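## Task

Take the yellow sponge off the low shelf and set it fully inside the tote on the bench. The tote has to stay where it was, neither moved nor rotated, the low shelf has to remain standing, and the robot must not tip over or finish leaning.

## Robot and tools

ROBOT. A simulated Hello Robot Stretch 4 with one arm. It has an omni-wheel base, a lift that slides up a mast, a telescoping arm that reaches forward, and a wrist with yaw, pitch and roll carrying a two-finger gripper. It stands about 1.6 m tall. The base edge is never more than 0.23 m from the base origin. Loose objects may occasionally get nudged by something outside the robot's control.

FRAMES. All positions are in metres. In the base frame the origin is on the floor below the base centre, with x ahead, y to the left and z up. hand_pose is reported in this frame as the midpoint between the fingers, 0.015 m behind their tips, and it may be slightly wrong. The odometry frame is the base frame as it stood when the scene began. base_odometry counts only wheel rotation, so any slip shows up as travel. Its heading is in radians, positive to the left, between -3.142 and 3.142.

move. Each call carries at most one action and returns the robot state plus camera images.
- base: an object holding one relative command, measured from where the base last reported itself. translate_m drives straight, forward positive, -2 to 2 m. strafe_m slides sideways, left positive, -2 to 2 m. rotate_rad turns in place, counter-clockwise positive, -3.2 to 3.2 rad. translate_m and strafe_m may be combined for a straight diagonal. rotate_rad must be sent on its own.
- joints: a single object for the one arm. Every value is an absolute target, not an offset:
  - lift_m: 0 to 1.2 m.
  - arm_m: 0 to 0.55 m of extension.
  - wrist_yaw_rad: -1.134 to 4.276. 0 faces forward, positive turns left, about 3.14 is folded back.
  - wrist_pitch_rad: -1.117 to 4.259. 0 is level and 1.57 points down.
  - wrist_roll_rad: -1.117 to 4.259. At 0 the fingers sit level, and positive rolls clockwise as seen from behind.
  - gripper_m: 0 to 0.08 m of finger gap.
  Tolerances count as done within ±0.004 m for lift and arm, ±0.02 rad for the wrist, and ±0.002 m for the gripper. A joint target outside its range is clipped and the result reports this. Any other out-of-range value is refused, and an unknown key makes the call invalid.
- pace: "slow", "default", "fast" or "max".
- speeds: per-joint top speeds, which replace pace. The gripper cannot be given one.
- contact_limits: a value from 0 (gentlest) to 1 for arm_m, lift_m, translate_m, strafe_m or rotate_rad, sent only alongside that same command. The default is 0.5. A base limit stays in force until the next action that names the base.
- end_of_arm: "enable_torque", sent with nothing else. It re-powers a wrist or gripper motor that has switched itself off.
- cameras: a list chosen from head_camera, head_left_camera, head_right_camera, wrist_camera and all. Leaving it out gives every camera, and [] gives none.
- blocking: false makes the call return within about 0.5 s while motion continues.
A move with no action just reports state. Each action ends within 15 s, and 14 s brings a time_out.

OTHER TOOLS.
- wait(seconds 0 to 10, cameras) lets time pass and then reports. It returns early once running moves have settled.
- stop(cameras) brakes every running motion.
- zoom_image(camera, region [x0,y0,x1,y1] in pixels, at most 504 by 504) enlarges part of the latest image.
- read_manual returns licence texts only.
- finished_scene(scene 1 or 2) ends the current scene for good. Its result names the next task.

RESULT LINES.
- "move" reads done or gives the worst status.
- base_status and joint_status give per-motion outcomes: done, moving, off_target, contact_stop, time_out, limit_stop_at_own_body, limit_stop_at_tilt or torque_fault.
- on_its_own lists things the robot did unasked, such as slack joints, slack wheels or tilt changes. Its "held at" figure is a target, not a reading.
- lidar_m gives 12 distances, one per 30-degree sector. The 1st sector is straight ahead and they proceed counter-clockwise, so the 4th is left, the 7th behind and the 10th right. "-" means nothing was seen, or that something is closer than 0.25 m.
- wrist_depth_mm is a 7x7 grid of depths in mm, from 100 to 2000 or "-".
- turned_by_wheels and turned_by_imu: a gap of more than about 0.1 rad between them suggests a collision or slip.
- base_tilt gives forward and right lean in degrees.
- motor_effort is in percent, with the peak in brackets.
- servo_current is in mA.
- pictures names the images in the order they appear.

If a call is refused, or an unrequested stop shows up, every later move, wait and finished_scene call in the same reply is skipped.

GRIPPING. To grasp, close to a gap smaller than the object. If the status ends off_target, something is held. A gripper current that stays above about 900 mA trips torque_fault and can drop the object.

WHAT TO AVOID.
- Self-contact: the gripper over the base with a low lift; a wrist that is both pitched up and rolled; or tilted far up while yawed right.
- Folded-wrist collisions: with wrist_yaw_rad above about 2.7, which is the pose at scene start, a roll or upward tilt can hit the body.
- Tipping: it can happen when driving or turning with more than 1 kg held and arm_m above 0.2, or when pushing hard with the gripper high. A lean above 6 degrees triggers limit_stop_at_tilt and ends the task in failure.
- Contact with the scene: do not knock over the shelf, shift or rotate the tote, strike fixed objects, or drop items from a height. Use low contact limits when nearing surfaces, because arm_m only stops after a firm push.
- Slack joints: a slack lift can sag, and slack wheels can roll.

CAMERAS.
- head_camera (420x560) looks forward and downward from the top of the mast. Turn the base to aim it.
- head_left_camera and head_right_camera are fisheyes that look more steeply down and also show the base and arm.
- wrist_camera (616x392) looks along the fingers, with the fingertips near the bottom of the frame.



Each tool is called after ">>>" in YAML: its name, and indented under it one key for each argument.

## Session

>>> move:

Scene clock: 0.00 s.
base_odometry: x=+0.000 y=+0.000 heading=+0.000
turned_by_wheels: +0.000
turned_by_imu: +0.000
base_tilt: forward=+0.1 right=+0.9
lidar_m: 0.98 1.14 2.50 2.50 2.66 1.64 1.66 1.95 2.25 2.24 2.25 0.99
base_status: not commanded
joint_positions: lift_m=+0.270 arm_m=+0.002 wrist_yaw_rad=+3.216 wrist_pitch_rad=+0.001 wrist_roll_rad=+0.000 gripper_m=+0.040
joint_status: not commanded
measured_speeds: all 0
motor_effort: lift_m=+20 arm_m=+4 wheel_0=-1 wheel_1=-2 wheel_2=+1
servo_current: wrist_yaw_rad=52 wrist_pitch_rad=52 wrist_roll_rad=46 gripper_m=39
hand_pose: x=-0.0455 y=+0.0714 z=+0.4482 quat_wxyz=(-0.037, -0.001, +0.000, +0.999) (m; base frame)
wrist_depth_mm: - 138 137 - - - - / - - 135 - - - - / - - 134 1808 1756 1618 - / - 117 140 1863 1756 1661 - / 191 137 1921 1921 1808 1661 - / 211 1983 1983 1921 1756 1618 1618 / 208 - - 1229 - - 1255
pictures: head_camera, head_left_camera, head_right_camera, wrist_camera

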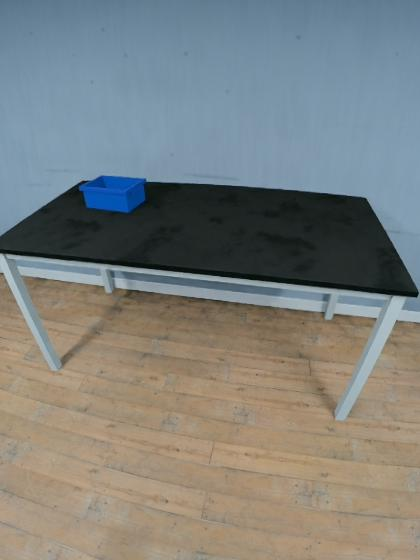

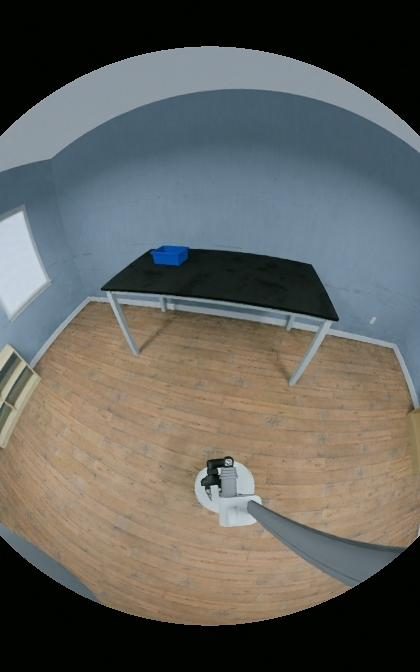

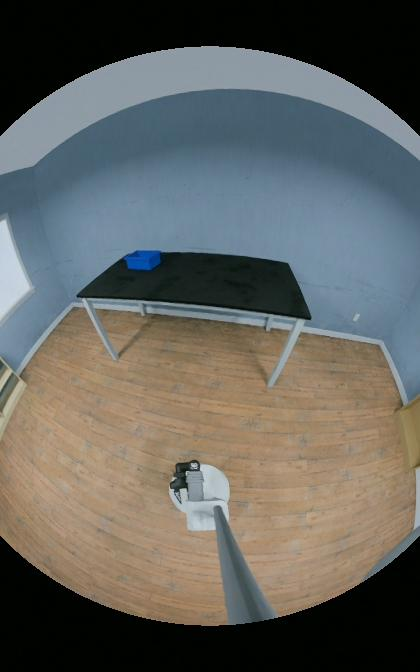

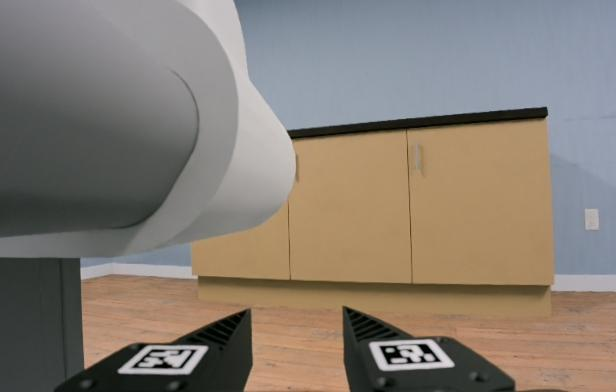

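>>> move:
  base: {"rotate_rad": 1.45}

Scene clock: 9.30 s.
move: done
base_odometry: x=+0.000 y=+0.000 heading=+1.450
turned_by_wheels: +1.450
turned_by_imu: +1.444
base_tilt: forward=+0.0 right=+1.0
lidar_m: 2.51 2.90 1.67 1.65 1.80 2.57 2.24 2.45 1.02 0.97 1.07 2.92
base_status: done
joint_positions: lift_m=+0.270 arm_m=+0.002 wrist_yaw_rad=+3.216 wrist_pitch_rad=+0.001 wrist_roll_rad=+0.000 gripper_m=+0.040
joint_status: not commanded
measured_speeds: all 0
motor_effort: lift_m=+20(20) arm_m=+4(4) wheel_0=-2(8) wheel_1=+0(11) wheel_2=-1(12)
servo_current: wrist_yaw_rad=52(52) wrist_pitch_rad=52(78) wrist_roll_rad=46(52) gripper_m=39(46)
hand_pose: x=-0.0455 y=+0.0714 z=+0.4482 quat_wxyz=(-0.037, -0.001, +0.000, +0.999) (m; base frame)
wrist_depth_mm: - 138 137 - - - - / - - 135 - - - - / - - 134 - - - - / - 118 142 - - - - / 192 137 - - - - - / 211 1983 1921 1983 - 1756 1708 / 208 1464 - 1205 - - 1255
pictures: head_camera, head_left_camera, head_right_camera, wrist_camera

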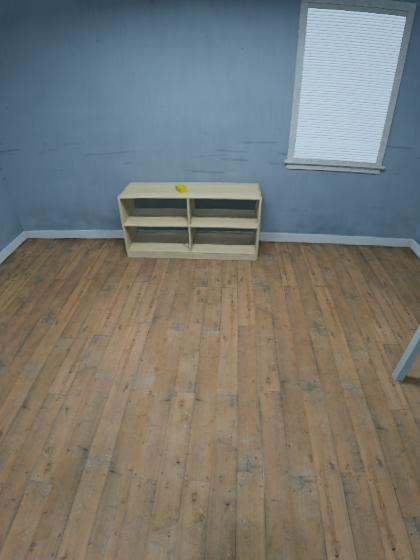

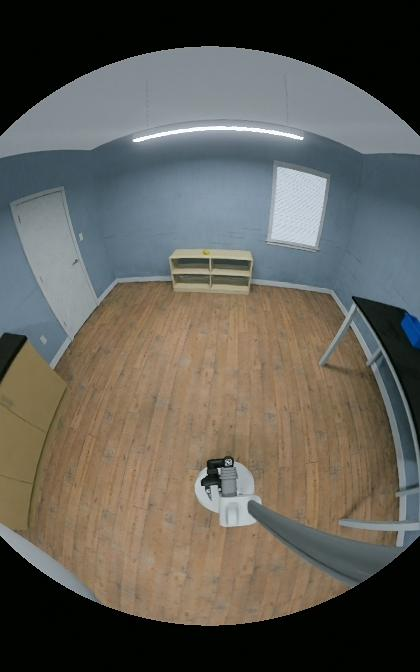

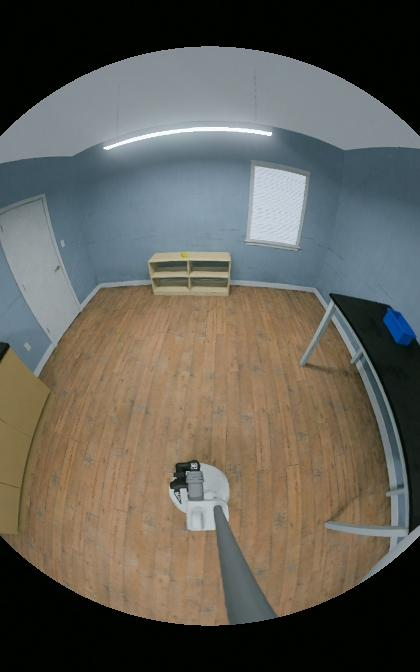

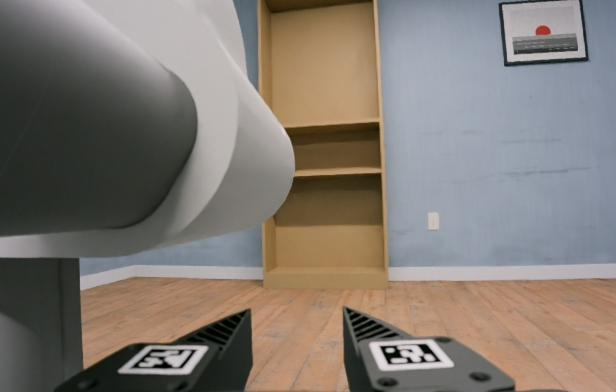

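>>> zoom_image:
  camera: "head_camera"
  region: [110, 170, 270, 270]

Scaled by 3.150 from the camera's 420x560 image, which has a finer 1200x1600 frame.

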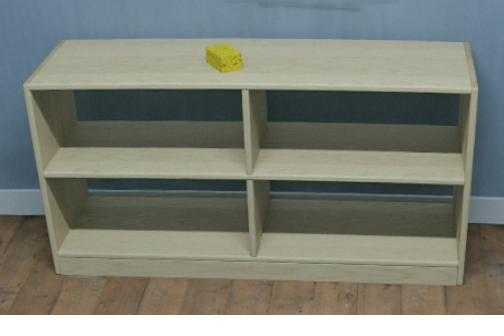

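>>> move:
  base: {"translate_m": 1.55, "strafe_m": 0.28}
  joints: {"lift_m": 0.82, "wrist_yaw_rad": 0, "wrist_pitch_rad": 0.9, "gripper_m": 0.08}
  pace: "fast"

>>> zoom_image:
  camera: "head_camera"
  region: [100, 250, 320, 470]

Scene clock: 28.77 s.
move: done
base_odometry: x=-0.091 y=+1.572 heading=+1.450
turned_by_wheels: +0.000
turned_by_imu: +0.002
base_tilt: forward=-0.2 right=+0.9
lidar_m: 1.01 1.12 1.85 1.82 1.52 1.96 4.10 1.88 1.49 1.60 1.79 1.03
base_status: done
joint_positions: lift_m=+0.820 arm_m=+0.002 wrist_yaw_rad=+0.002 wrist_pitch_rad=+0.898 wrist_roll_rad=+0.000 gripper_m=+0.080
joint_status: all done
measured_speeds: all 0
motor_effort: lift_m=+23(27) arm_m=+4(4) wheel_0=+2(7) wheel_1=+1(13) wheel_2=+1(14)
servo_current: wrist_yaw_rad=52(156) wrist_pitch_rad=52(111) wrist_roll_rad=46(52) gripper_m=39(91)
hand_pose: x=+0.3057 y=-0.0872 z=+0.8316 quat_wxyz=(+0.901, +0.000, +0.434, +0.001) (m; base frame)
wrist_depth_mm: - 878 842 820 798 788 778 / - 1060 1160 1138 1118 1118 1042 / 1499 1430 1308 1308 1025 1008 976 / 1308 1308 1255 1229 1205 1182 1182 / 1182 1160 1138 1138 1118 1138 1138 / 1042 1042 1042 1025 1025 1025 1008 / - 109 917 946 917 - -
pictures: head_camera, head_left_camera, head_right_camera, wrist_camera

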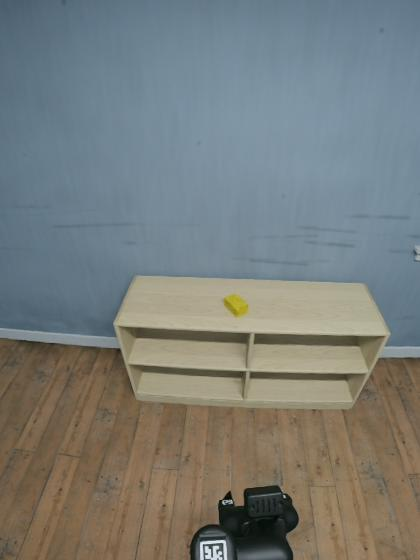

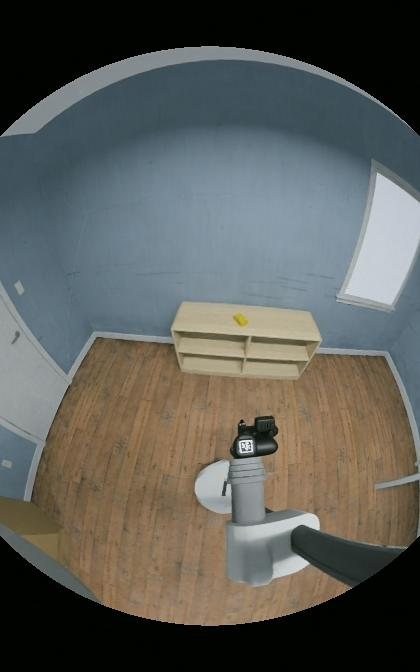

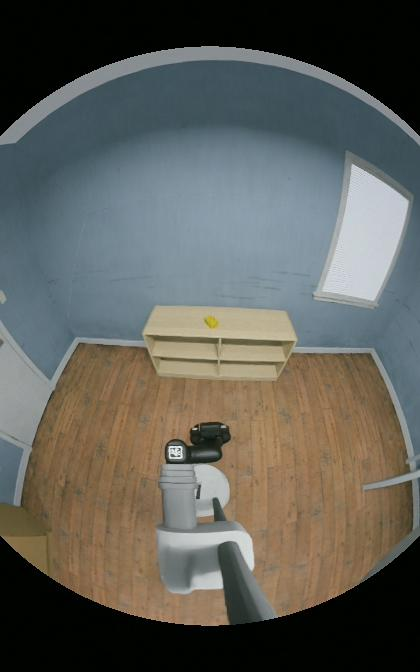

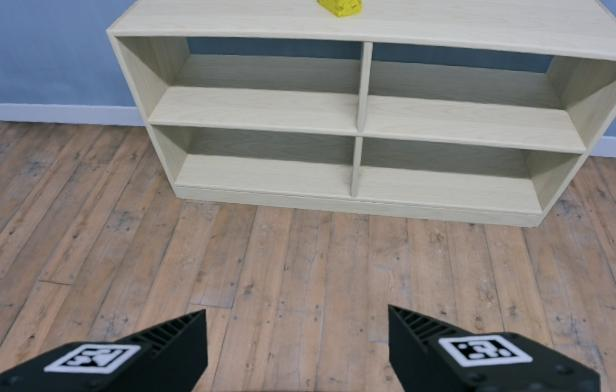

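Scaled by 2.291 from the camera's 420x560 image, which has a finer 1200x1600 frame.

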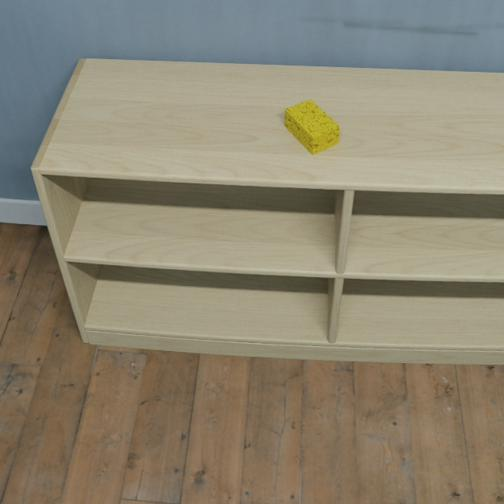

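>>> move:
  base: {"translate_m": 0.6, "strafe_m": -0.036}
  joints: {"lift_m": 0.87, "wrist_pitch_rad": 1.57, "wrist_roll_rad": -0.5, "arm_m": 0.4}

>>> zoom_image:
  camera: "head_camera"
  region: [100, 250, 320, 470]

Scene clock: 44.03 s.
move: done
base_odometry: x=+0.017 y=+2.164 heading=+1.450
turned_by_wheels: +0.000
turned_by_imu: +0.000
base_tilt: forward=-0.2 right=+1.2
lidar_m: 0.42 0.48 1.32 1.74 1.93 1.95 - 1.93 1.70 2.19 0.55 0.42
base_status: done
joint_positions: lift_m=+0.870 arm_m=+0.400 wrist_yaw_rad=+0.001 wrist_pitch_rad=+1.567 wrist_roll_rad=-0.498 gripper_m=+0.080
joint_status: all done
measured_speeds: all 0
motor_effort: lift_m=+23(26) arm_m=+8(12) wheel_0=+2(8) wheel_1=+0(9) wheel_2=+0(12)
servo_current: wrist_yaw_rad=52(59) wrist_pitch_rad=33(124) wrist_roll_rad=46(124) gripper_m=39(46)
hand_pose: x=+0.5714 y=-0.0874 z=+0.8353 quat_wxyz=(+0.686, -0.175, +0.684, +0.174) (m; base frame)
wrist_depth_mm: 384 379 379 382 379 298 250 / 379 379 377 377 377 362 301 / 377 375 375 375 377 375 359 / 375 373 375 375 373 373 373 / 991 373 370 373 370 370 370 / 976 370 370 327 368 368 366 / - 109 366 368 324 - -
pictures: head_camera, head_left_camera, head_right_camera, wrist_camera

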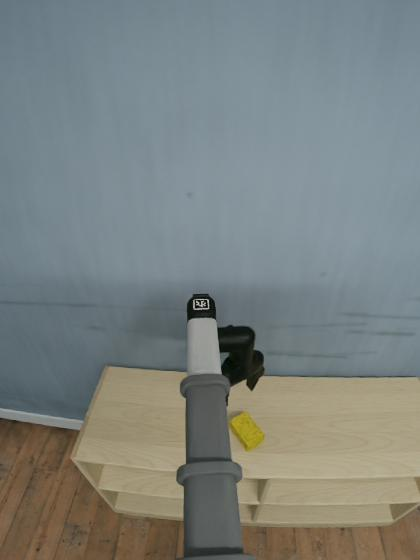

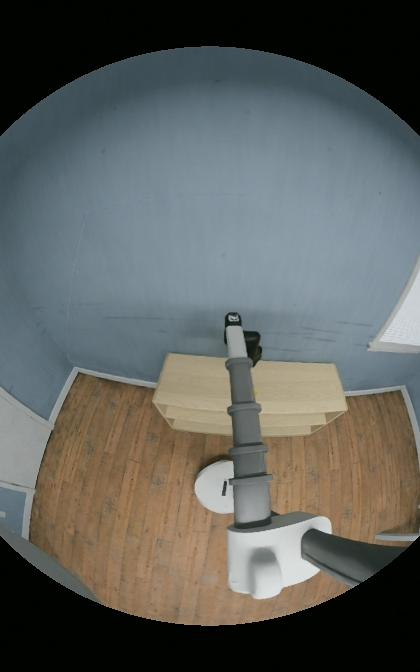

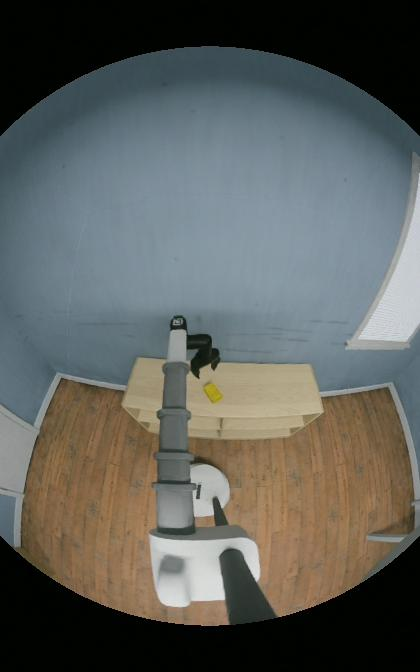

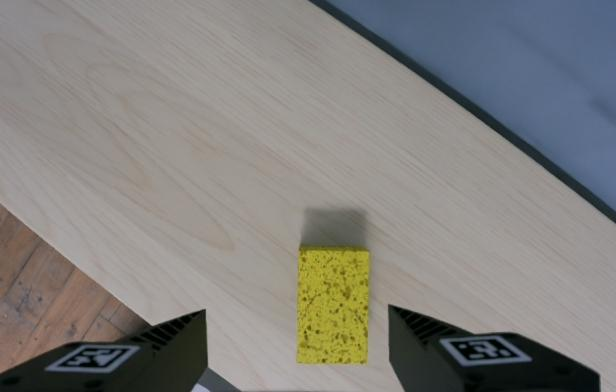

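Scaled by 2.291 from the camera's 420x560 image, which has a finer 1200x1600 frame.

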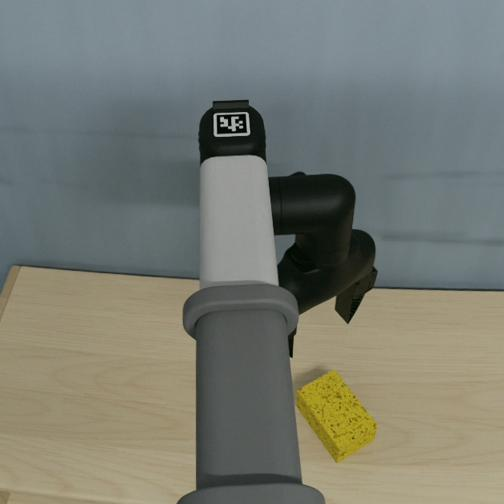

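>>> move:
  base: {"strafe_m": -0.036}
  joints: {"lift_m": 0.77, "arm_m": 0.388}
  cameras: ["wrist_camera"]

Scene clock: 60.37 s.
move: done
base_odometry: x=+0.052 y=+2.159 heading=+1.450
turned_by_wheels: +0.000
turned_by_imu: -0.001
base_tilt: forward=+0.0 right=+0.9
lidar_m: 0.41 0.45 1.29 1.78 1.94 2.00 - 1.86 1.68 2.18 0.53 0.42
base_status: done
joint_positions: lift_m=+0.770 arm_m=+0.388 wrist_yaw_rad=+0.001 wrist_pitch_rad=+1.567 wrist_roll_rad=-0.498 gripper_m=+0.080
joint_status: all done
measured_speeds: all 0
motor_effort: lift_m=+16(21) arm_m=-8(11) wheel_0=+1(10) wheel_1=+1(11) wheel_2=+0(3)
servo_current: wrist_yaw_rad=52(59) wrist_pitch_rad=26(72) wrist_roll_rad=52(52) gripper_m=39(52)
hand_pose: x=+0.5601 y=-0.0874 z=+0.7358 quat_wxyz=(+0.686, -0.175, +0.684, +0.174) (m; base frame)
wrist_depth_mm: 279 278 277 278 278 278 266 / 277 278 278 276 276 274 291 / 277 276 274 276 273 273 274 / 273 273 273 273 273 272 272 / 273 273 272 228 272 271 271 / 272 272 271 225 271 268 270 / - 109 226 225 268 - -
pictures: wrist_camera

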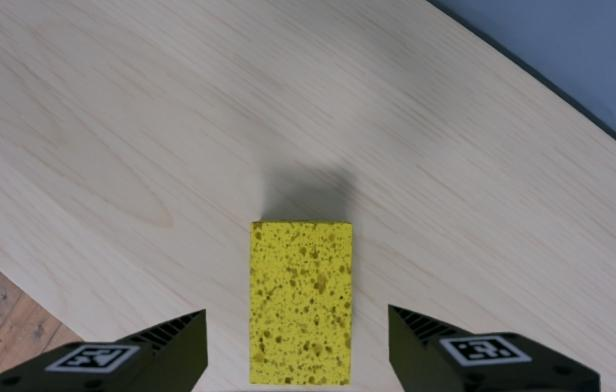

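>>> move:
  joints: {"lift_m": 0.675, "arm_m": 0.384}
  contact_limits: {"lift_m": 0.2}
  cameras: ["wrist_camera"]

>>> move:
  joints: {"gripper_m": 0.045}
  cameras: ["wrist_camera"]

>>> move:
  joints: {"lift_m": 0.95}
  cameras: ["wrist_camera"]

Scene clock: 69.50 s.
move: done
base_odometry: x=+0.052 y=+2.159 heading=+1.450
turned_by_wheels: +0.000
turned_by_imu: -0.001
base_tilt: forward=-0.1 right=+1.0
lidar_m: 0.42 0.47 1.30 1.79 1.95 2.00 - 1.88 1.67 2.18 0.54 0.41
base_status: not commanded
joint_positions: lift_m=+0.675 arm_m=+0.384 wrist_yaw_rad=+0.001 wrist_pitch_rad=+1.567 wrist_roll_rad=-0.498 gripper_m=+0.080
joint_status: all done
measured_speeds: all 0
motor_effort: lift_m=+16(17) arm_m=-8(11) wheel_0=+0(1) wheel_1=+1(1) wheel_2=+0(0)
servo_current: wrist_yaw_rad=52(59) wrist_pitch_rad=46(65) wrist_roll_rad=52(52) gripper_m=39(46)
contact_limits: lift_m 0.2
hand_pose: x=+0.5561 y=-0.0874 z=+0.6408 quat_wxyz=(+0.686, -0.175, +0.684, +0.174) (m; base frame)
wrist_depth_mm: 181 181 180 181 181 181 - / 181 181 181 180 180 180 180 / 180 180 179 179 179 179 178 / 179 179 179 178 178 178 177 / 178 178 133 132 176 177 177 / 177 177 132 132 133 176 176 / - 109 131 131 131 - -
pictures: wrist_camera

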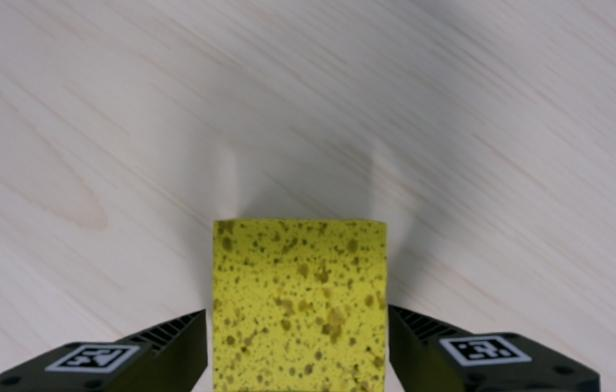

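Scene clock: 70.60 s.
move: off_target
base_odometry: x=+0.052 y=+2.159 heading=+1.450
turned_by_wheels: +0.000
turned_by_imu: +0.000
base_tilt: forward=-0.2 right=+1.0
lidar_m: 0.42 0.46 1.30 1.79 1.96 1.99 - 1.88 1.67 2.20 0.54 0.42
base_status: not commanded
joint_positions: lift_m=+0.675 arm_m=+0.384 wrist_yaw_rad=+0.001 wrist_pitch_rad=+1.567 wrist_roll_rad=-0.498 gripper_m=+0.057
joint_status: gripper_m off_target (ended at +0.057, target +0.045)
measured_speeds: all 0
on_its_own: gripper_m is held at +0.051, not at your +0.045, by its contact guard: the fingers met something
motor_effort: lift_m=+16(16) arm_m=-8(8) wheel_0=+0(1) wheel_1=+0(1) wheel_2=+0(0)
servo_current: wrist_yaw_rad=59(59) wrist_pitch_rad=59(65) wrist_roll_rad=46(52) gripper_m=702(917)
contact_limits: lift_m 0.2
hand_pose: x=+0.5561 y=-0.0874 z=+0.6408 quat_wxyz=(+0.686, -0.175, +0.684, +0.174) (m; base frame)
wrist_depth_mm: 182 181 181 181 180 181 - / 181 181 180 180 180 180 180 / 180 180 179 179 179 178 178 / 179 179 178 178 178 178 178 / 178 178 132 132 177 177 177 / 177 177 132 132 176 176 175 / 176 124 131 131 131 - -
pictures: wrist_camera

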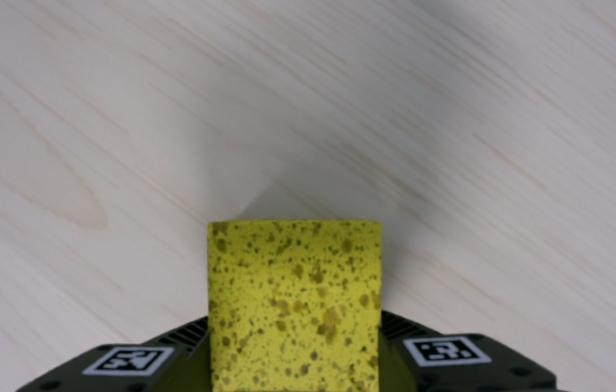

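Scene clock: 72.80 s.
move: done
base_odometry: x=+0.052 y=+2.159 heading=+1.450
turned_by_wheels: +0.000
turned_by_imu: +0.000
base_tilt: forward=+0.1 right=+1.1
lidar_m: 0.41 0.47 1.29 1.78 1.94 1.97 - 1.93 1.68 2.20 0.56 0.41
base_status: not commanded
joint_positions: lift_m=+0.950 arm_m=+0.384 wrist_yaw_rad=+0.001 wrist_pitch_rad=+1.567 wrist_roll_rad=-0.498 gripper_m=+0.057
joint_status: all done
measured_speeds: all 0
on_its_own: gripper_m is held at +0.051, not at your +0.045, by its contact guard: the fingers met something
motor_effort: lift_m=+23(26) arm_m=-8(8) wheel_0=+0(1) wheel_1=+0(1) wheel_2=+0(0)
servo_current: wrist_yaw_rad=46(59) wrist_pitch_rad=46(78) wrist_roll_rad=46(59) gripper_m=696(702)
hand_pose: x=+0.5561 y=-0.0874 z=+0.9152 quat_wxyz=(+0.686, -0.175, +0.684, +0.174) (m; base frame)
wrist_depth_mm: 459 462 459 462 389 315 271 / 462 466 459 459 459 373 319 / 459 455 455 459 455 455 384 / 455 452 455 452 455 449 452 / 1060 455 133 132 449 452 449 / 1060 1060 132 132 132 449 445 / 1060 124 131 131 131 - -
pictures: wrist_camera

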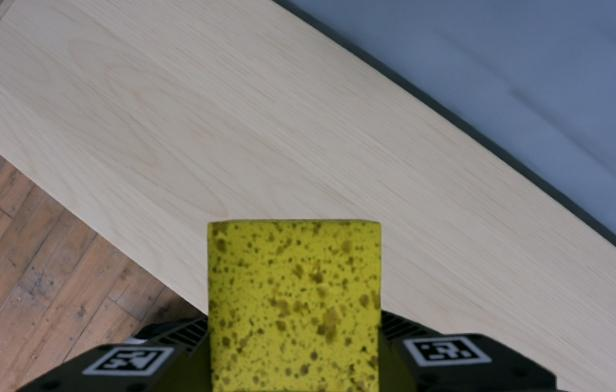

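>>> move:
  base: {"translate_m": -0.55}
  joints: {"arm_m": 0.1}
  cameras: []

>>> move:
  base: {"rotate_rad": -2.0}
  joints: {"lift_m": 1.15}

>>> zoom_image:
  camera: "head_camera"
  region: [60, 100, 360, 400]

Scene clock: 97.67 s.
move: done
base_odometry: x=-0.014 y=+1.613 heading=+1.450
turned_by_wheels: +0.000
turned_by_imu: -0.002
base_tilt: forward=+0.1 right=+1.1
lidar_m: 0.95 1.04 1.90 1.88 1.60 2.09 4.16 1.81 1.43 2.04 1.66 0.97
base_status: done
joint_positions: lift_m=+0.950 arm_m=+0.100 wrist_yaw_rad=+0.001 wrist_pitch_rad=+1.567 wrist_roll_rad=-0.498 gripper_m=+0.057
joint_status: all done
measured_speeds: all 0
on_its_own: gripper_m is held at +0.051, not at your +0.045, by its contact guard: the fingers met something
motor_effort: lift_m=+23(24) arm_m=-8(11) wheel_0=-3(8) wheel_1=+0(8) wheel_2=-2(12)
servo_current: wrist_yaw_rad=52(59) wrist_pitch_rad=33(72) wrist_roll_rad=46(52) gripper_m=702(709)
hand_pose: x=+0.2721 y=-0.0874 z=+0.9153 quat_wxyz=(+0.686, -0.175, +0.684, +0.174) (m; base frame)
wrist_depth_mm: 1098 1078 1098 1078 1078 1008 991 / 1078 1098 1078 1078 1078 1060 991 / 1060 1078 1078 1060 1078 1060 1060 / 1078 1060 1078 1060 1060 1078 1078 / 1078 1078 133 132 132 1060 1078 / 1078 1042 132 132 131 1060 1060 / 1042 125 131 131 131 - -
pictures: none
No camera images: "cameras" was empty.

Scene clock: 100.10 s.
move: done
base_odometry: x=-0.014 y=+1.613 heading=-0.550
turned_by_wheels: -2.000
turned_by_imu: -1.993
base_tilt: forward=-0.1 right=+1.0
lidar_m: 1.41 2.31 1.14 0.96 0.95 1.10 1.90 1.90 1.65 2.43 3.83 1.65
base_status: done
joint_positions: lift_m=+1.150 arm_m=+0.100 wrist_yaw_rad=+0.001 wrist_pitch_rad=+1.567 wrist_roll_rad=-0.498 gripper_m=+0.057
joint_status: all done
measured_speeds: all 0
on_its_own: gripper_m is held at +0.051, not at your +0.045, by its contact guard: the fingers met something
motor_effort: lift_m=+23(26) arm_m=-8(8) wheel_0=+3(9) wheel_1=+1(12) wheel_2=+2(10)
servo_current: wrist_yaw_rad=59(59) wrist_pitch_rad=59(72) wrist_roll_rad=52(59) gripper_m=702(709)
hand_pose: x=+0.2721 y=-0.0874 z=+1.1153 quat_wxyz=(+0.686, -0.175, +0.684, +0.174) (m; base frame)
wrist_depth_mm: 1308 1308 1308 1308 1281 1308 1281 / 1281 1308 1308 1281 1281 1281 1308 / 1281 1281 1255 1281 1281 1255 1281 / 1255 1255 1281 1281 1281 1255 1255 / 1281 1281 132 132 132 1255 1255 / 1281 1281 132 132 132 1255 1229 / 1255 124 131 131 130 - -
pictures: head_camera, head_left_camera, head_right_camera, wrist_camera

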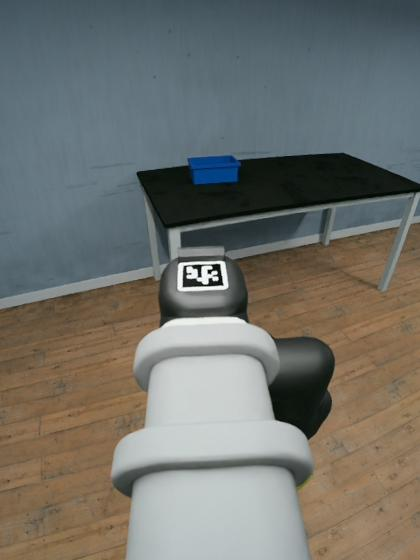

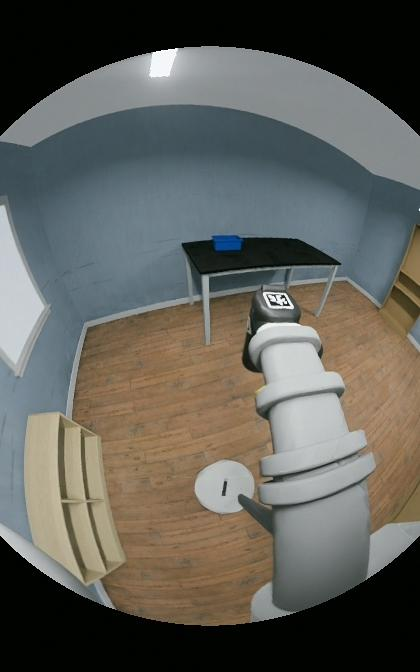

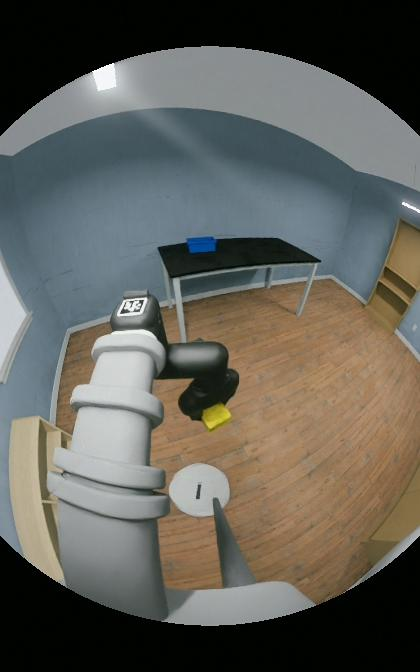

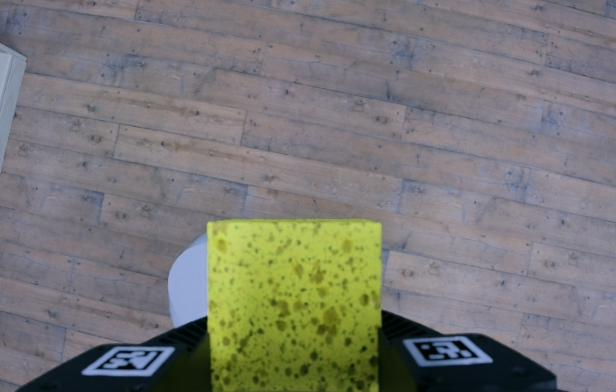

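Scaled by 1.680 from the camera's 420x560 image, which has a finer 1200x1600 frame.

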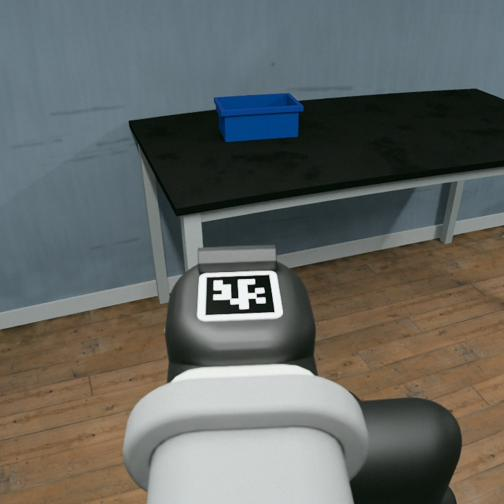

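>>> move:
  base: {"rotate_rad": -0.65}
  joints: {"lift_m": 1.19, "wrist_roll_rad": -1.0}
  cameras: []

>>> move:
  base: {"strafe_m": 1.332, "translate_m": 0.6}

>>> zoom_image:
  camera: "head_camera"
  region: [60, 150, 400, 450]

Scene clock: 115.87 s.
move: done
base_odometry: x=-0.014 y=+1.613 heading=-1.199
turned_by_wheels: -0.649
turned_by_imu: -0.648
base_tilt: forward=+0.1 right=+1.0
lidar_m: 1.79 1.40 1.78 1.69 0.98 0.94 1.06 1.91 1.88 1.63 2.07 3.82
base_status: done
joint_positions: lift_m=+1.190 arm_m=+0.100 wrist_yaw_rad=+0.001 wrist_pitch_rad=+1.567 wrist_roll_rad=-0.997 gripper_m=+0.057
joint_status: all done
measured_speeds: all 0
on_its_own: gripper_m is held at +0.051, not at your +0.045, by its contact guard: the fingers met something
motor_effort: lift_m=+23(26) arm_m=-8(8) wheel_0=+3(7) wheel_1=+3(9) wheel_2=+1(9)
servo_current: wrist_yaw_rad=46(59) wrist_pitch_rad=46(65) wrist_roll_rad=46(111) gripper_m=696(702)
hand_pose: x=+0.2721 y=-0.0874 z=+1.1553 quat_wxyz=(+0.622, -0.339, +0.620, +0.338) (m; base frame)
wrist_depth_mm: 1336 1336 1336 1366 1308 1336 1336 / 1366 1336 1308 1336 1366 1308 1308 / 1336 1366 1281 1336 1308 1308 1336 / 1308 1308 1098 1336 1308 1336 1308 / 1308 1281 133 132 132 1336 1336 / 1336 1308 132 132 132 1281 1308 / 1281 124 131 131 131 - -
pictures: none
No camera images: "cameras" was empty.

Scene clock: 122.20 s.
move: done
base_odometry: x=+1.445 y=+1.538 heading=-1.199
turned_by_wheels: +0.000
turned_by_imu: +0.006
base_tilt: forward=+0.0 right=+0.9
lidar_m: 0.61 0.88 0.88 0.95 0.99 0.98 1.02 1.09 3.31 3.01 4.15 0.55
base_status: done
joint_positions: lift_m=+1.190 arm_m=+0.100 wrist_yaw_rad=+0.001 wrist_pitch_rad=+1.567 wrist_roll_rad=-0.997 gripper_m=+0.057
joint_status: not commanded
measured_speeds: all 0
on_its_own: gripper_m is held at +0.051, not at your +0.045, by its contact guard: the fingers met something
motor_effort: lift_m=+23(23) arm_m=-8(8) wheel_0=-2(9) wheel_1=-1(12) wheel_2=+0(8)
servo_current: wrist_yaw_rad=52(59) wrist_pitch_rad=59(78) wrist_roll_rad=52(52) gripper_m=696(709)
hand_pose: x=+0.2721 y=-0.0874 z=+1.1553 quat_wxyz=(+0.622, -0.339, +0.620, +0.338) (m; base frame)
wrist_depth_mm: 1366 1336 1336 1336 1336 1336 1308 / 1336 1336 1336 1308 1336 1336 1281 / 1308 1336 1336 1308 1336 1281 1308 / 1308 1308 1098 1336 1308 1281 1336 / 1336 1308 133 132 132 1281 1308 / 1281 1308 132 132 132 1281 455 / 1308 124 131 131 131 - -
pictures: head_camera, head_left_camera, head_right_camera, wrist_camera

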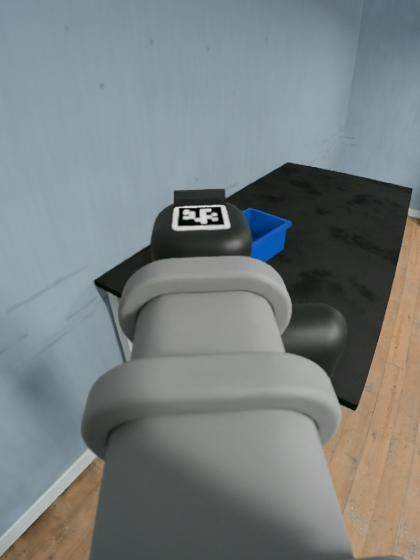

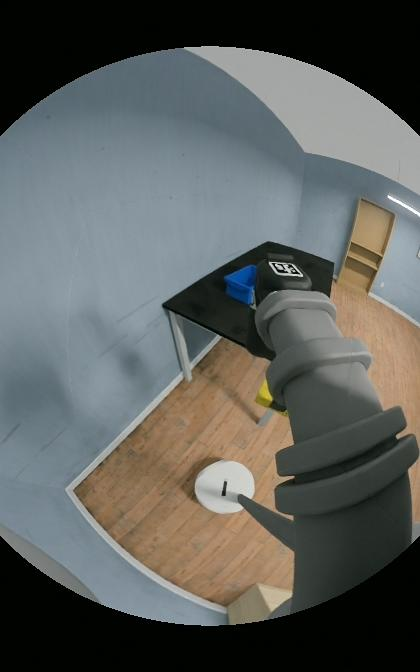

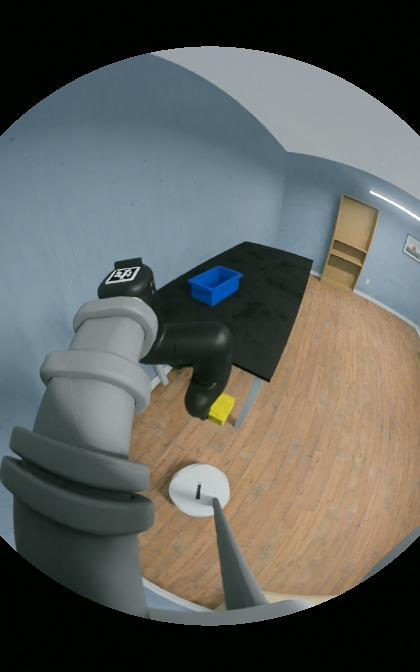

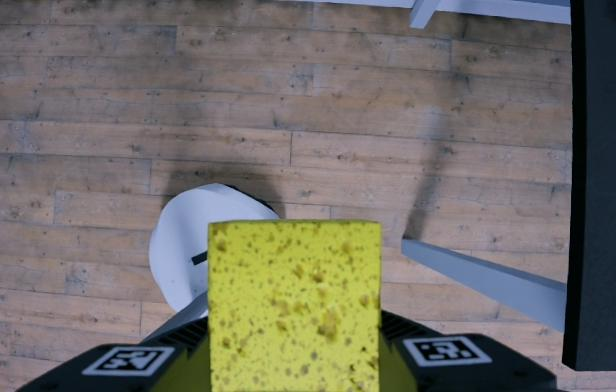

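Scaled by 1.482 from the camera's 420x560 image, which has a finer 1200x1600 frame.

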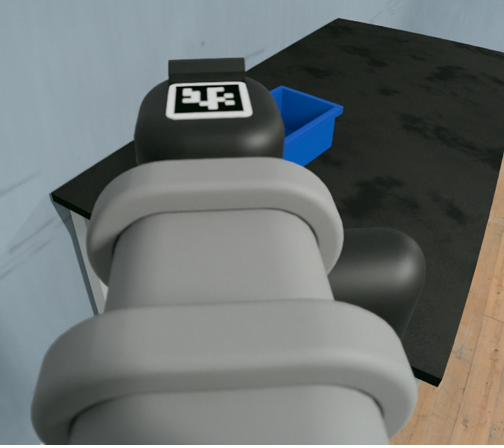

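>>> move:
  base: {"translate_m": 0.29}
  joints: {"arm_m": 0.45}
  contact_limits: {"translate_m": 0.3, "arm_m": 0.2}

>>> zoom_image:
  camera: "head_right_camera"
  region: [120, 200, 320, 400]

Scene clock: 138.50 s.
move: done
base_odometry: x=+1.550 y=+1.268 heading=-1.199
turned_by_wheels: +0.000
turned_by_imu: -0.001
base_tilt: forward=+0.1 right=+1.0
lidar_m: 0.35 0.56 0.70 0.78 1.17 1.21 1.29 1.51 3.10 3.12 0.34 0.31
base_status: done
joint_positions: lift_m=+1.190 arm_m=+0.450 wrist_yaw_rad=+0.001 wrist_pitch_rad=+1.567 wrist_roll_rad=-0.998 gripper_m=+0.057
joint_status: all done
measured_speeds: all 0
on_its_own: gripper_m is held at +0.051, not at your +0.045, by its contact guard: the fingers met something
motor_effort: lift_m=+23(23) arm_m=+8(11) wheel_0=+2(8) wheel_1=+2(7) wheel_2=-1(13)
servo_current: wrist_yaw_rad=46(59) wrist_pitch_rad=46(72) wrist_roll_rad=46(59) gripper_m=702(709)
contact_limits: arm_m 0.2; translate_m 0.3
hand_pose: x=+0.6214 y=-0.0874 z=+1.1553 quat_wxyz=(+0.622, -0.339, +0.620, +0.338) (m; base frame)
wrist_depth_mm: - - - - - - - / 1336 - - - - 273 - / 1308 1336 - - 306 389 - / 1308 1308 - - 278 389 389 / 1281 1078 133 132 132 387 384 / 1078 382 132 132 132 373 382 / 1281 - 131 131 131 - -
pictures: head_camera, head_left_camera, head_right_camera, wrist_camera

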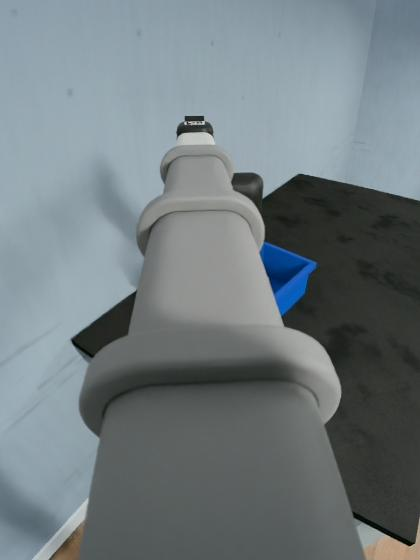

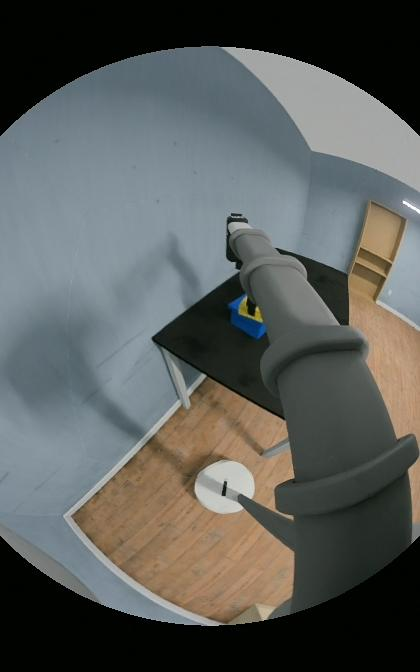

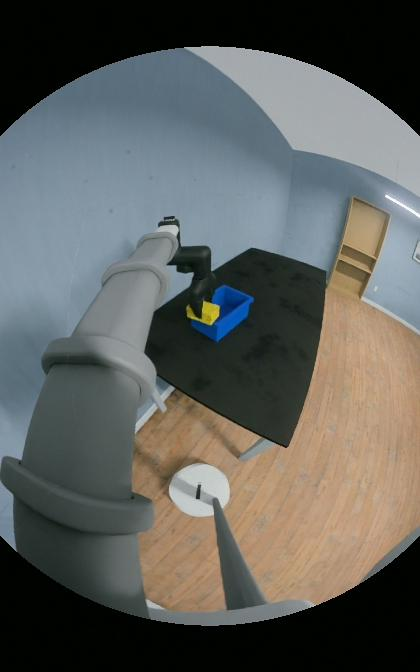

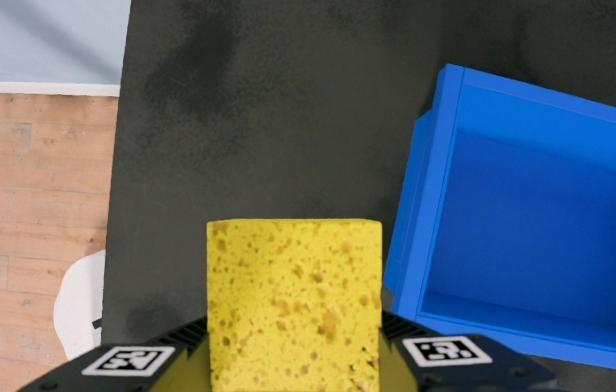

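Scaled by 2.520 from the camera's 420x672 image, which has a finer 600x960 frame.

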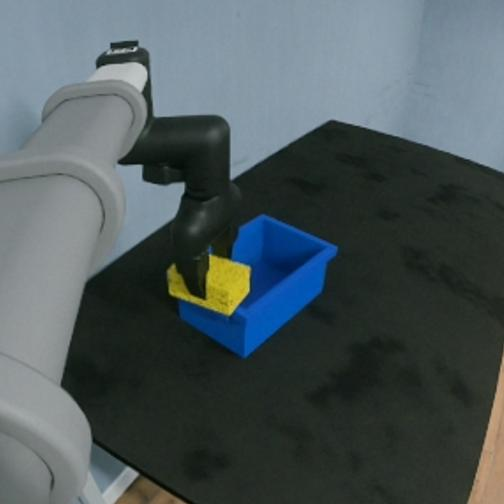

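>>> move:
  base: {"rotate_rad": -0.09}
  joints: {"arm_m": 0.545, "wrist_roll_rad": -0.9}
  cameras: []
  contact_limits: {"arm_m": 0.2}

>>> move:
  base: {"translate_m": 0.05}
  contact_limits: {"translate_m": 0.3}

>>> zoom_image:
  camera: "head_right_camera"
  region: [120, 200, 320, 400]

Scene clock: 169.27 s.
move: done
base_odometry: x=+1.550 y=+1.268 heading=-1.289
turned_by_wheels: -0.090
turned_by_imu: -0.090
base_tilt: forward=+0.1 right=+0.9
lidar_m: 0.33 0.51 0.71 0.75 1.04 1.22 1.30 1.30 3.49 3.09 0.34 0.31
base_status: done
joint_positions: lift_m=+1.190 arm_m=+0.545 wrist_yaw_rad=+0.001 wrist_pitch_rad=+1.567 wrist_roll_rad=-0.902 gripper_m=+0.057
joint_status: all done
measured_speeds: all 0
on_its_own: gripper_m is held at +0.051, not at your +0.045, by its contact guard: the fingers met something
motor_effort: lift_m=+23(23) arm_m=+9(10) wheel_0=+3(7) wheel_1=+1(8) wheel_2=+2(6)
servo_current: wrist_yaw_rad=46(59) wrist_pitch_rad=26(52) wrist_roll_rad=52(65) gripper_m=689(709)
contact_limits: arm_m 0.2
hand_pose: x=+0.7164 y=-0.0874 z=+1.1553 quat_wxyz=(+0.637, -0.309, +0.635, +0.308) (m; base frame)
wrist_depth_mm: - - - - - - - / - - - 272 272 272 - / - - - 387 389 392 - / - - - 384 384 387 - / - - 132 132 382 384 - / - - 132 132 132 304 306 / - - 131 131 131 - -
pictures: none
No camera images: "cameras" was empty.

Scene clock: 170.43 s.
move: done
base_odometry: x=+1.564 y=+1.220 heading=-1.288
turned_by_wheels: +0.000
turned_by_imu: +0.000
base_tilt: forward=+0.0 right=+0.9
lidar_m: 0.30 0.43 0.69 0.72 1.01 1.27 1.34 1.37 3.52 3.10 0.29 0.29
base_status: done
joint_positions: lift_m=+1.190 arm_m=+0.545 wrist_yaw_rad=+0.001 wrist_pitch_rad=+1.567 wrist_roll_rad=-0.902 gripper_m=+0.057
joint_status: not commanded
measured_speeds: all 0
on_its_own: gripper_m is held at +0.051, not at your +0.045, by its contact guard: the fingers met something
motor_effort: lift_m=+23(23) arm_m=+8(9) wheel_0=+2(8) wheel_1=+1(8) wheel_2=+2(10)
servo_current: wrist_yaw_rad=52(59) wrist_pitch_rad=72(72) wrist_roll_rad=46(59) gripper_m=696(702)
contact_limits: arm_m 0.2; translate_m 0.3
hand_pose: x=+0.7164 y=-0.0874 z=+1.1553 quat_wxyz=(+0.637, -0.309, +0.635, +0.308) (m; base frame)
wrist_depth_mm: - - - - - - - / - - - 272 - - - / - - 271 389 387 387 - / - - 276 387 387 384 - / - - 132 132 382 384 - / - - 132 132 132 382 - / - - 131 131 131 - -
pictures: head_camera, head_left_camera, head_right_camera, wrist_camera

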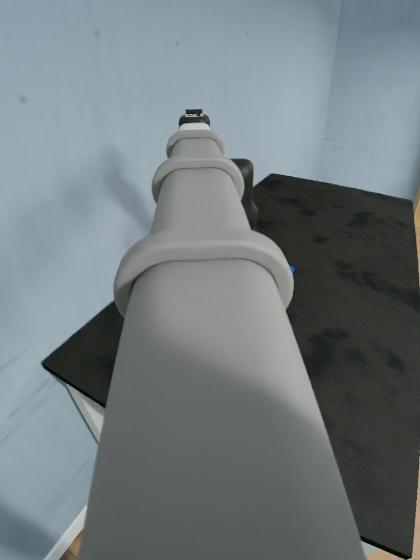

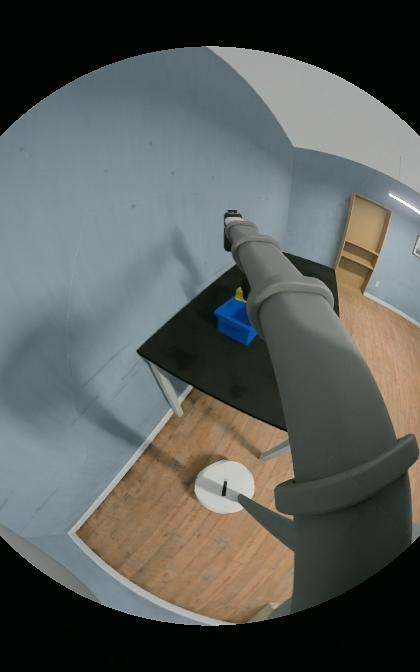

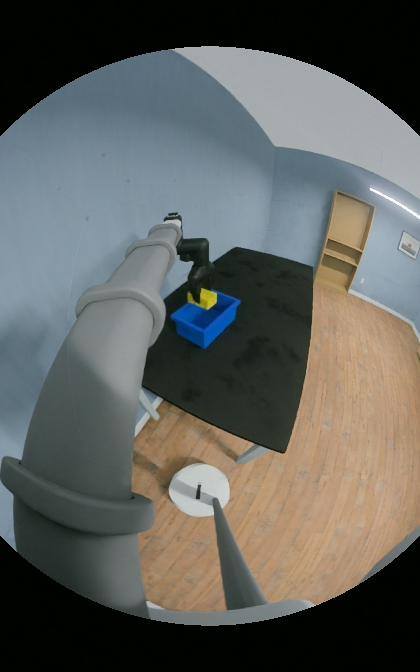

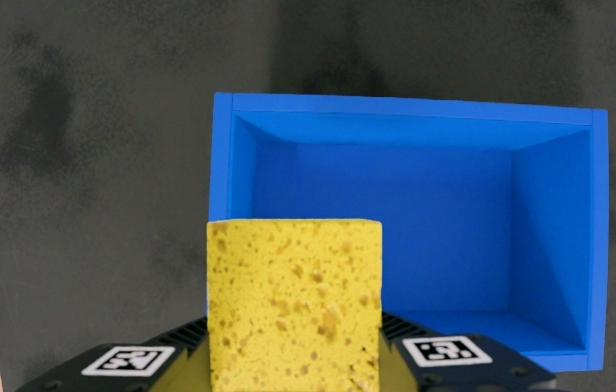

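Scaled by 2.520 from the camera's 420x672 image, which has a finer 600x960 frame.

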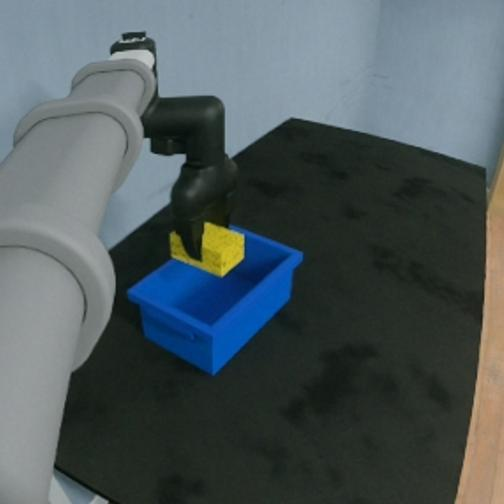

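>>> move:
  base: {"rotate_rad": -0.03}
  cameras: []

>>> move:
  base: {"translate_m": 0.078}
  pace: "slow"
  contact_limits: {"translate_m": 0.2}
  cameras: ["wrist_camera", "head_right_camera"]

Scene clock: 183.37 s.
move: done
base_odometry: x=+1.564 y=+1.220 heading=-1.318
turned_by_wheels: -0.030
turned_by_imu: -0.030
base_tilt: forward=+0.0 right=+1.0
lidar_m: 0.28 0.42 0.67 0.71 0.99 1.25 1.32 1.35 3.50 3.09 0.28 0.26
base_status: done
joint_positions: lift_m=+1.190 arm_m=+0.545 wrist_yaw_rad=+0.001 wrist_pitch_rad=+1.567 wrist_roll_rad=-0.902 gripper_m=+0.057
joint_status: not commanded
measured_speeds: all 0
on_its_own: gripper_m is held at +0.051, not at your +0.045, by its contact guard: the fingers met something
motor_effort: lift_m=+23(23) arm_m=+8(8) wheel_0=+3(6) wheel_1=+3(6) wheel_2=+0(6)
servo_current: wrist_yaw_rad=46(52) wrist_pitch_rad=52(59) wrist_roll_rad=52(52) gripper_m=702(702)
contact_limits: arm_m 0.2
hand_pose: x=+0.7164 y=-0.0874 z=+1.1553 quat_wxyz=(+0.637, -0.309, +0.635, +0.308) (m; base frame)
wrist_depth_mm: - - - - - - - / - - 272 272 271 - - / - - 290 389 384 389 - / - - 338 387 384 387 - / - - 133 132 384 384 - / - - 132 132 132 307 - / - - 131 131 131 - -
pictures: none
No camera images: "cameras" was empty.

Scene clock: 185.40 s.
move: done
base_odometry: x=+1.584 y=+1.144 heading=-1.318
turned_by_wheels: +0.000
turned_by_imu: +0.000
base_tilt: forward=+0.2 right=+1.1
lidar_m: 0.25 0.32 0.64 0.67 0.91 1.32 1.40 1.43 3.55 0.34 0.25 0.25
base_status: done
joint_positions: lift_m=+1.190 arm_m=+0.545 wrist_yaw_rad=+0.001 wrist_pitch_rad=+1.567 wrist_roll_rad=-0.902 gripper_m=+0.057
joint_status: not commanded
measured_speeds: all 0
on_its_own: gripper_m is held at +0.051, not at your +0.045, by its contact guard: the fingers met something
motor_effort: lift_m=+23(23) arm_m=+8(8) wheel_0=+4(6) wheel_1=+3(8) wheel_2=-3(10)
servo_current: wrist_yaw_rad=52(59) wrist_pitch_rad=46(72) wrist_roll_rad=52(59) gripper_m=696(709)
contact_limits: arm_m 0.2; translate_m 0.2
hand_pose: x=+0.7164 y=-0.0874 z=+1.1553 quat_wxyz=(+0.637, -0.309, +0.635, +0.308) (m; base frame)
wrist_depth_mm: - - - - - - - / - - - - - - - / - 271 271 270 268 268 - / - 291 387 387 384 - - / - 291 133 132 382 - - / - 286 132 132 132 - - / - - 131 131 131 - -
pictures: head_right_camera, wrist_camera

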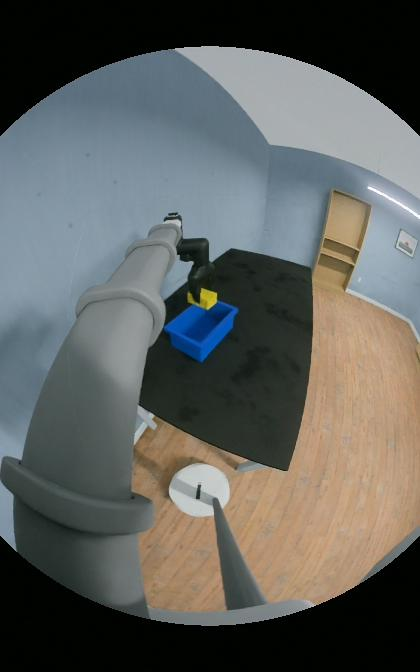

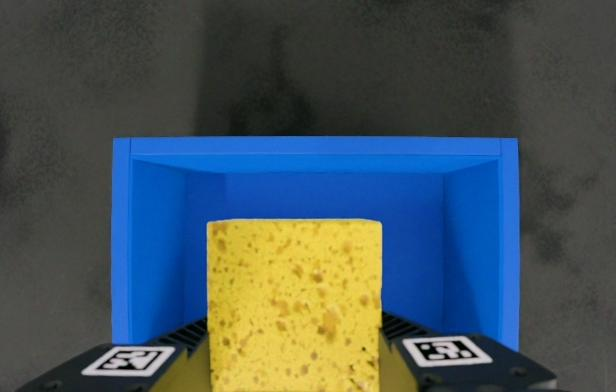

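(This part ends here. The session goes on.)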